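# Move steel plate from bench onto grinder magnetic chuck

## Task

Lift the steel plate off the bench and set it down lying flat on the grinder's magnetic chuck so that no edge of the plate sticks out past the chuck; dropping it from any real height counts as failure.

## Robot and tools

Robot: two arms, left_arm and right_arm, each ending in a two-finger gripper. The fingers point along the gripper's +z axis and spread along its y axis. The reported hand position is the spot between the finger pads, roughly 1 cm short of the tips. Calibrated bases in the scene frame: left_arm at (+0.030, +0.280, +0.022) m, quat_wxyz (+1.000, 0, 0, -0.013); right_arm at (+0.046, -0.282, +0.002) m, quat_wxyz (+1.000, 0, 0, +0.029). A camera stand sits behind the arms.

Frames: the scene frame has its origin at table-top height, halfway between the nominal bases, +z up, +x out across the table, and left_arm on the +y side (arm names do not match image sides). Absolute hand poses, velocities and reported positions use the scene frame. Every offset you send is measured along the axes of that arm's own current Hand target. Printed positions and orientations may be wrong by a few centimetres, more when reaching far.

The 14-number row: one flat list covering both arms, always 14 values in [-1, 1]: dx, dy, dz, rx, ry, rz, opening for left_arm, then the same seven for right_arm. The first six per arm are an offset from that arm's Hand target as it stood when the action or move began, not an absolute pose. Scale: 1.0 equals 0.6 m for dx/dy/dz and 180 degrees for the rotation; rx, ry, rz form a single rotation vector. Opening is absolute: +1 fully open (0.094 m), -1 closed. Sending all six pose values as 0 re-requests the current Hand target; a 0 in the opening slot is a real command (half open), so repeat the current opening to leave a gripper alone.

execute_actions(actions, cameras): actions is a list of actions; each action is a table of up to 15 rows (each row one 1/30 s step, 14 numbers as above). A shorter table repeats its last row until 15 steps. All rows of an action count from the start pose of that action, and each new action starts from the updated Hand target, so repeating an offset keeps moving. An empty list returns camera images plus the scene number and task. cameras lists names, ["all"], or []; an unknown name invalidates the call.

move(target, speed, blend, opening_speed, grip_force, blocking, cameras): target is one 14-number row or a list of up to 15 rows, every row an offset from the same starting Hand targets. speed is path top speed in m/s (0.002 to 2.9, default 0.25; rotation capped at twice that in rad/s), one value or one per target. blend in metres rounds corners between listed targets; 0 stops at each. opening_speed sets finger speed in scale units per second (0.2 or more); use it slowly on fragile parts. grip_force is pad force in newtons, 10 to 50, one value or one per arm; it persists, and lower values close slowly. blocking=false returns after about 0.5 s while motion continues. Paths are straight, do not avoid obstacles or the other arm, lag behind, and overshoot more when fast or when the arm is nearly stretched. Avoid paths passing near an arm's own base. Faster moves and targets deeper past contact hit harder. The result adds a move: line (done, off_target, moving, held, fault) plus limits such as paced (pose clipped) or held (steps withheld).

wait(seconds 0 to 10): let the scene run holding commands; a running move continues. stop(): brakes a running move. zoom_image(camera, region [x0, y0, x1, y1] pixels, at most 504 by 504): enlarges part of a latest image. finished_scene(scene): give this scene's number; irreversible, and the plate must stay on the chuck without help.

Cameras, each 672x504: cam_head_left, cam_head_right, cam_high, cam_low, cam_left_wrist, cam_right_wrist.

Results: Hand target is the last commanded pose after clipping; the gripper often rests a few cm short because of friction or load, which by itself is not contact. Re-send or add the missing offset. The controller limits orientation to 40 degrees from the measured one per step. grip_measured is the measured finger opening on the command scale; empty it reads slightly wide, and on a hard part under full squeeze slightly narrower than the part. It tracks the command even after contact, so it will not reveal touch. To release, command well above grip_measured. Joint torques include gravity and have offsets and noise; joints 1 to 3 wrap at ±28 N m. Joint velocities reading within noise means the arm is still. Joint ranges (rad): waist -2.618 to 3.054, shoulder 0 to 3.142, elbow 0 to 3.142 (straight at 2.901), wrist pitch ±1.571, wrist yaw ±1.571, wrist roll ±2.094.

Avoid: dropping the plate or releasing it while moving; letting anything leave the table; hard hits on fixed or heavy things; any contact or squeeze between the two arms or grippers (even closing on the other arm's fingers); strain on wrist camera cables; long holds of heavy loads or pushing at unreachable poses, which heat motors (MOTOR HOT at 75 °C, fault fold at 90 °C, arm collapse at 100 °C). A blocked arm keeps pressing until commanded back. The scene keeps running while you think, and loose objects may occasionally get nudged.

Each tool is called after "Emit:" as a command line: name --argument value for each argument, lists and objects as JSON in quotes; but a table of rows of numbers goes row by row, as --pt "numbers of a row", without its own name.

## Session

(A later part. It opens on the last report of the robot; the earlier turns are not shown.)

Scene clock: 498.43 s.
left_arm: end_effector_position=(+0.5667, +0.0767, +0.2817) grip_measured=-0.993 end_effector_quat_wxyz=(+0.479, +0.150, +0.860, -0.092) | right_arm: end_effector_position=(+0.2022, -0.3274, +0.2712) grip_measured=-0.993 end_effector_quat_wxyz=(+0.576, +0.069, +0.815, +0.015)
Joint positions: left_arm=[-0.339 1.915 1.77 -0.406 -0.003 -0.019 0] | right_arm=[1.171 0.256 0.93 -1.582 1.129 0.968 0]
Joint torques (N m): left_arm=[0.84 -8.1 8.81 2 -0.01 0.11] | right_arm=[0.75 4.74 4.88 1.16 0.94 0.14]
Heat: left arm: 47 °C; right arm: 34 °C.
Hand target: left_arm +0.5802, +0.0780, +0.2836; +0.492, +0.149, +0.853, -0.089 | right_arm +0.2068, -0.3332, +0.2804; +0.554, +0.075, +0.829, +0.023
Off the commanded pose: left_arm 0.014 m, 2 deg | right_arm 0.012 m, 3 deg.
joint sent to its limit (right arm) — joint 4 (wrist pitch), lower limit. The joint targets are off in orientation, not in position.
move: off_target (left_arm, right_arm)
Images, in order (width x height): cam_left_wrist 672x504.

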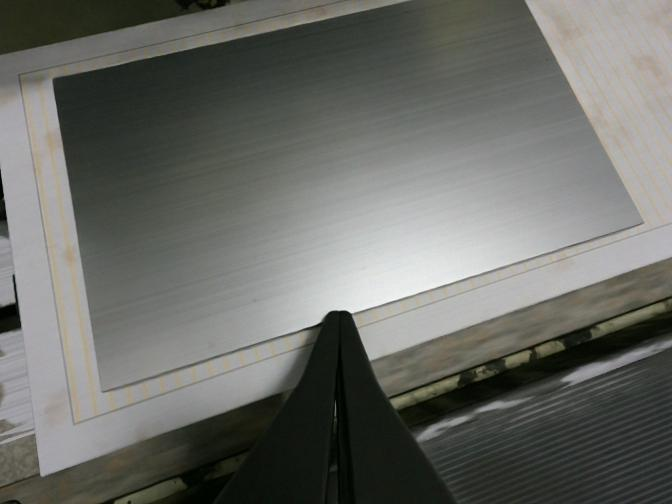

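Perfect. Retract.

Emit:
move --pt "0.02 -0.02 -0.07 0 0 0 -1 0 0 0 0 0 0 -1" --pt "-0.04 -0.03 -0.24 0 0 0 -1 0 0 0 0 0 0 -1" --blend '[0.01,0]' --cameras '["cam_left_wrist","cam_high"]'

Scene clock: 504.10 s.
left_arm: end_effector_position=(+0.4703, +0.0995, +0.3667) grip_measured=-0.993 end_effector_quat_wxyz=(+0.484, +0.155, +0.857, -0.088) | right_arm: end_effector_position=(+0.2022, -0.3274, +0.2712) grip_measured=-0.993 end_effector_quat_wxyz=(+0.576, +0.069, +0.815, +0.015)
Joint positions: left_arm=[-0.381 1.595 1.727 -0.676 -0.042 -0.027 0] | right_arm=[1.171 0.256 0.93 -1.582 1.129 0.968 0]
Joint torques (N m): left_arm=[-0.51 -8.02 7.43 1.66 -0.13 -0.12] | right_arm=[0.68 4.68 4.85 1.16 0.96 0.13]
Heat: left arm: 47 °C; right arm: 34 °C.
Hand target: left_arm +0.4684, +0.1000, +0.3765; +0.492, +0.149, +0.853, -0.089 | right_arm +0.2068, -0.3332, +0.2804; +0.554, +0.075, +0.829, +0.023
Off the commanded pose: left_arm 0.010 m, 1 deg | right_arm 0.012 m, 3 deg.
joint sent to its limit (right arm) — joint 4 (wrist pitch), lower limit. The joint targets are off in orientation, not in position.
move: off_target (right_arm)
Images, in order (width x height): cam_high 672x504, cam_left_wrist 672x504.

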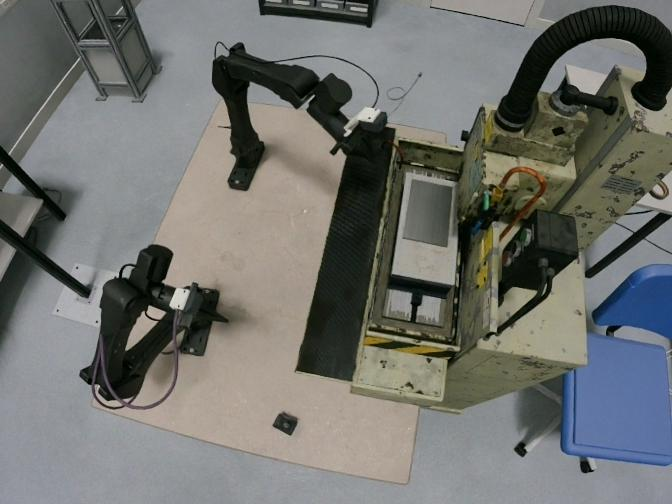

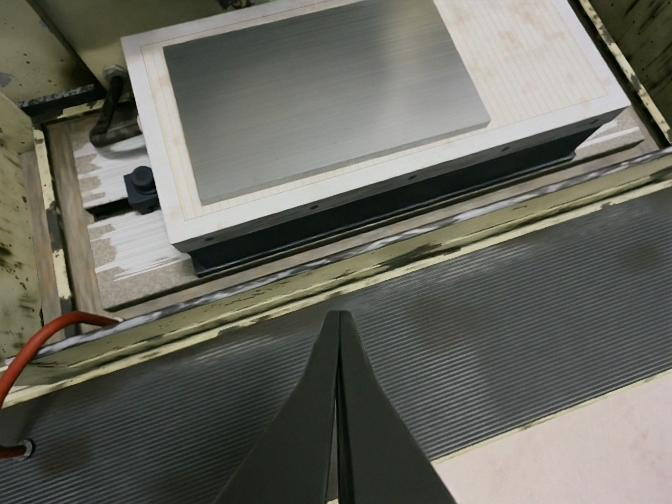

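Fully on the chuck.

Emit:
finished_scene --scene 2

The scene is finished: the task was done.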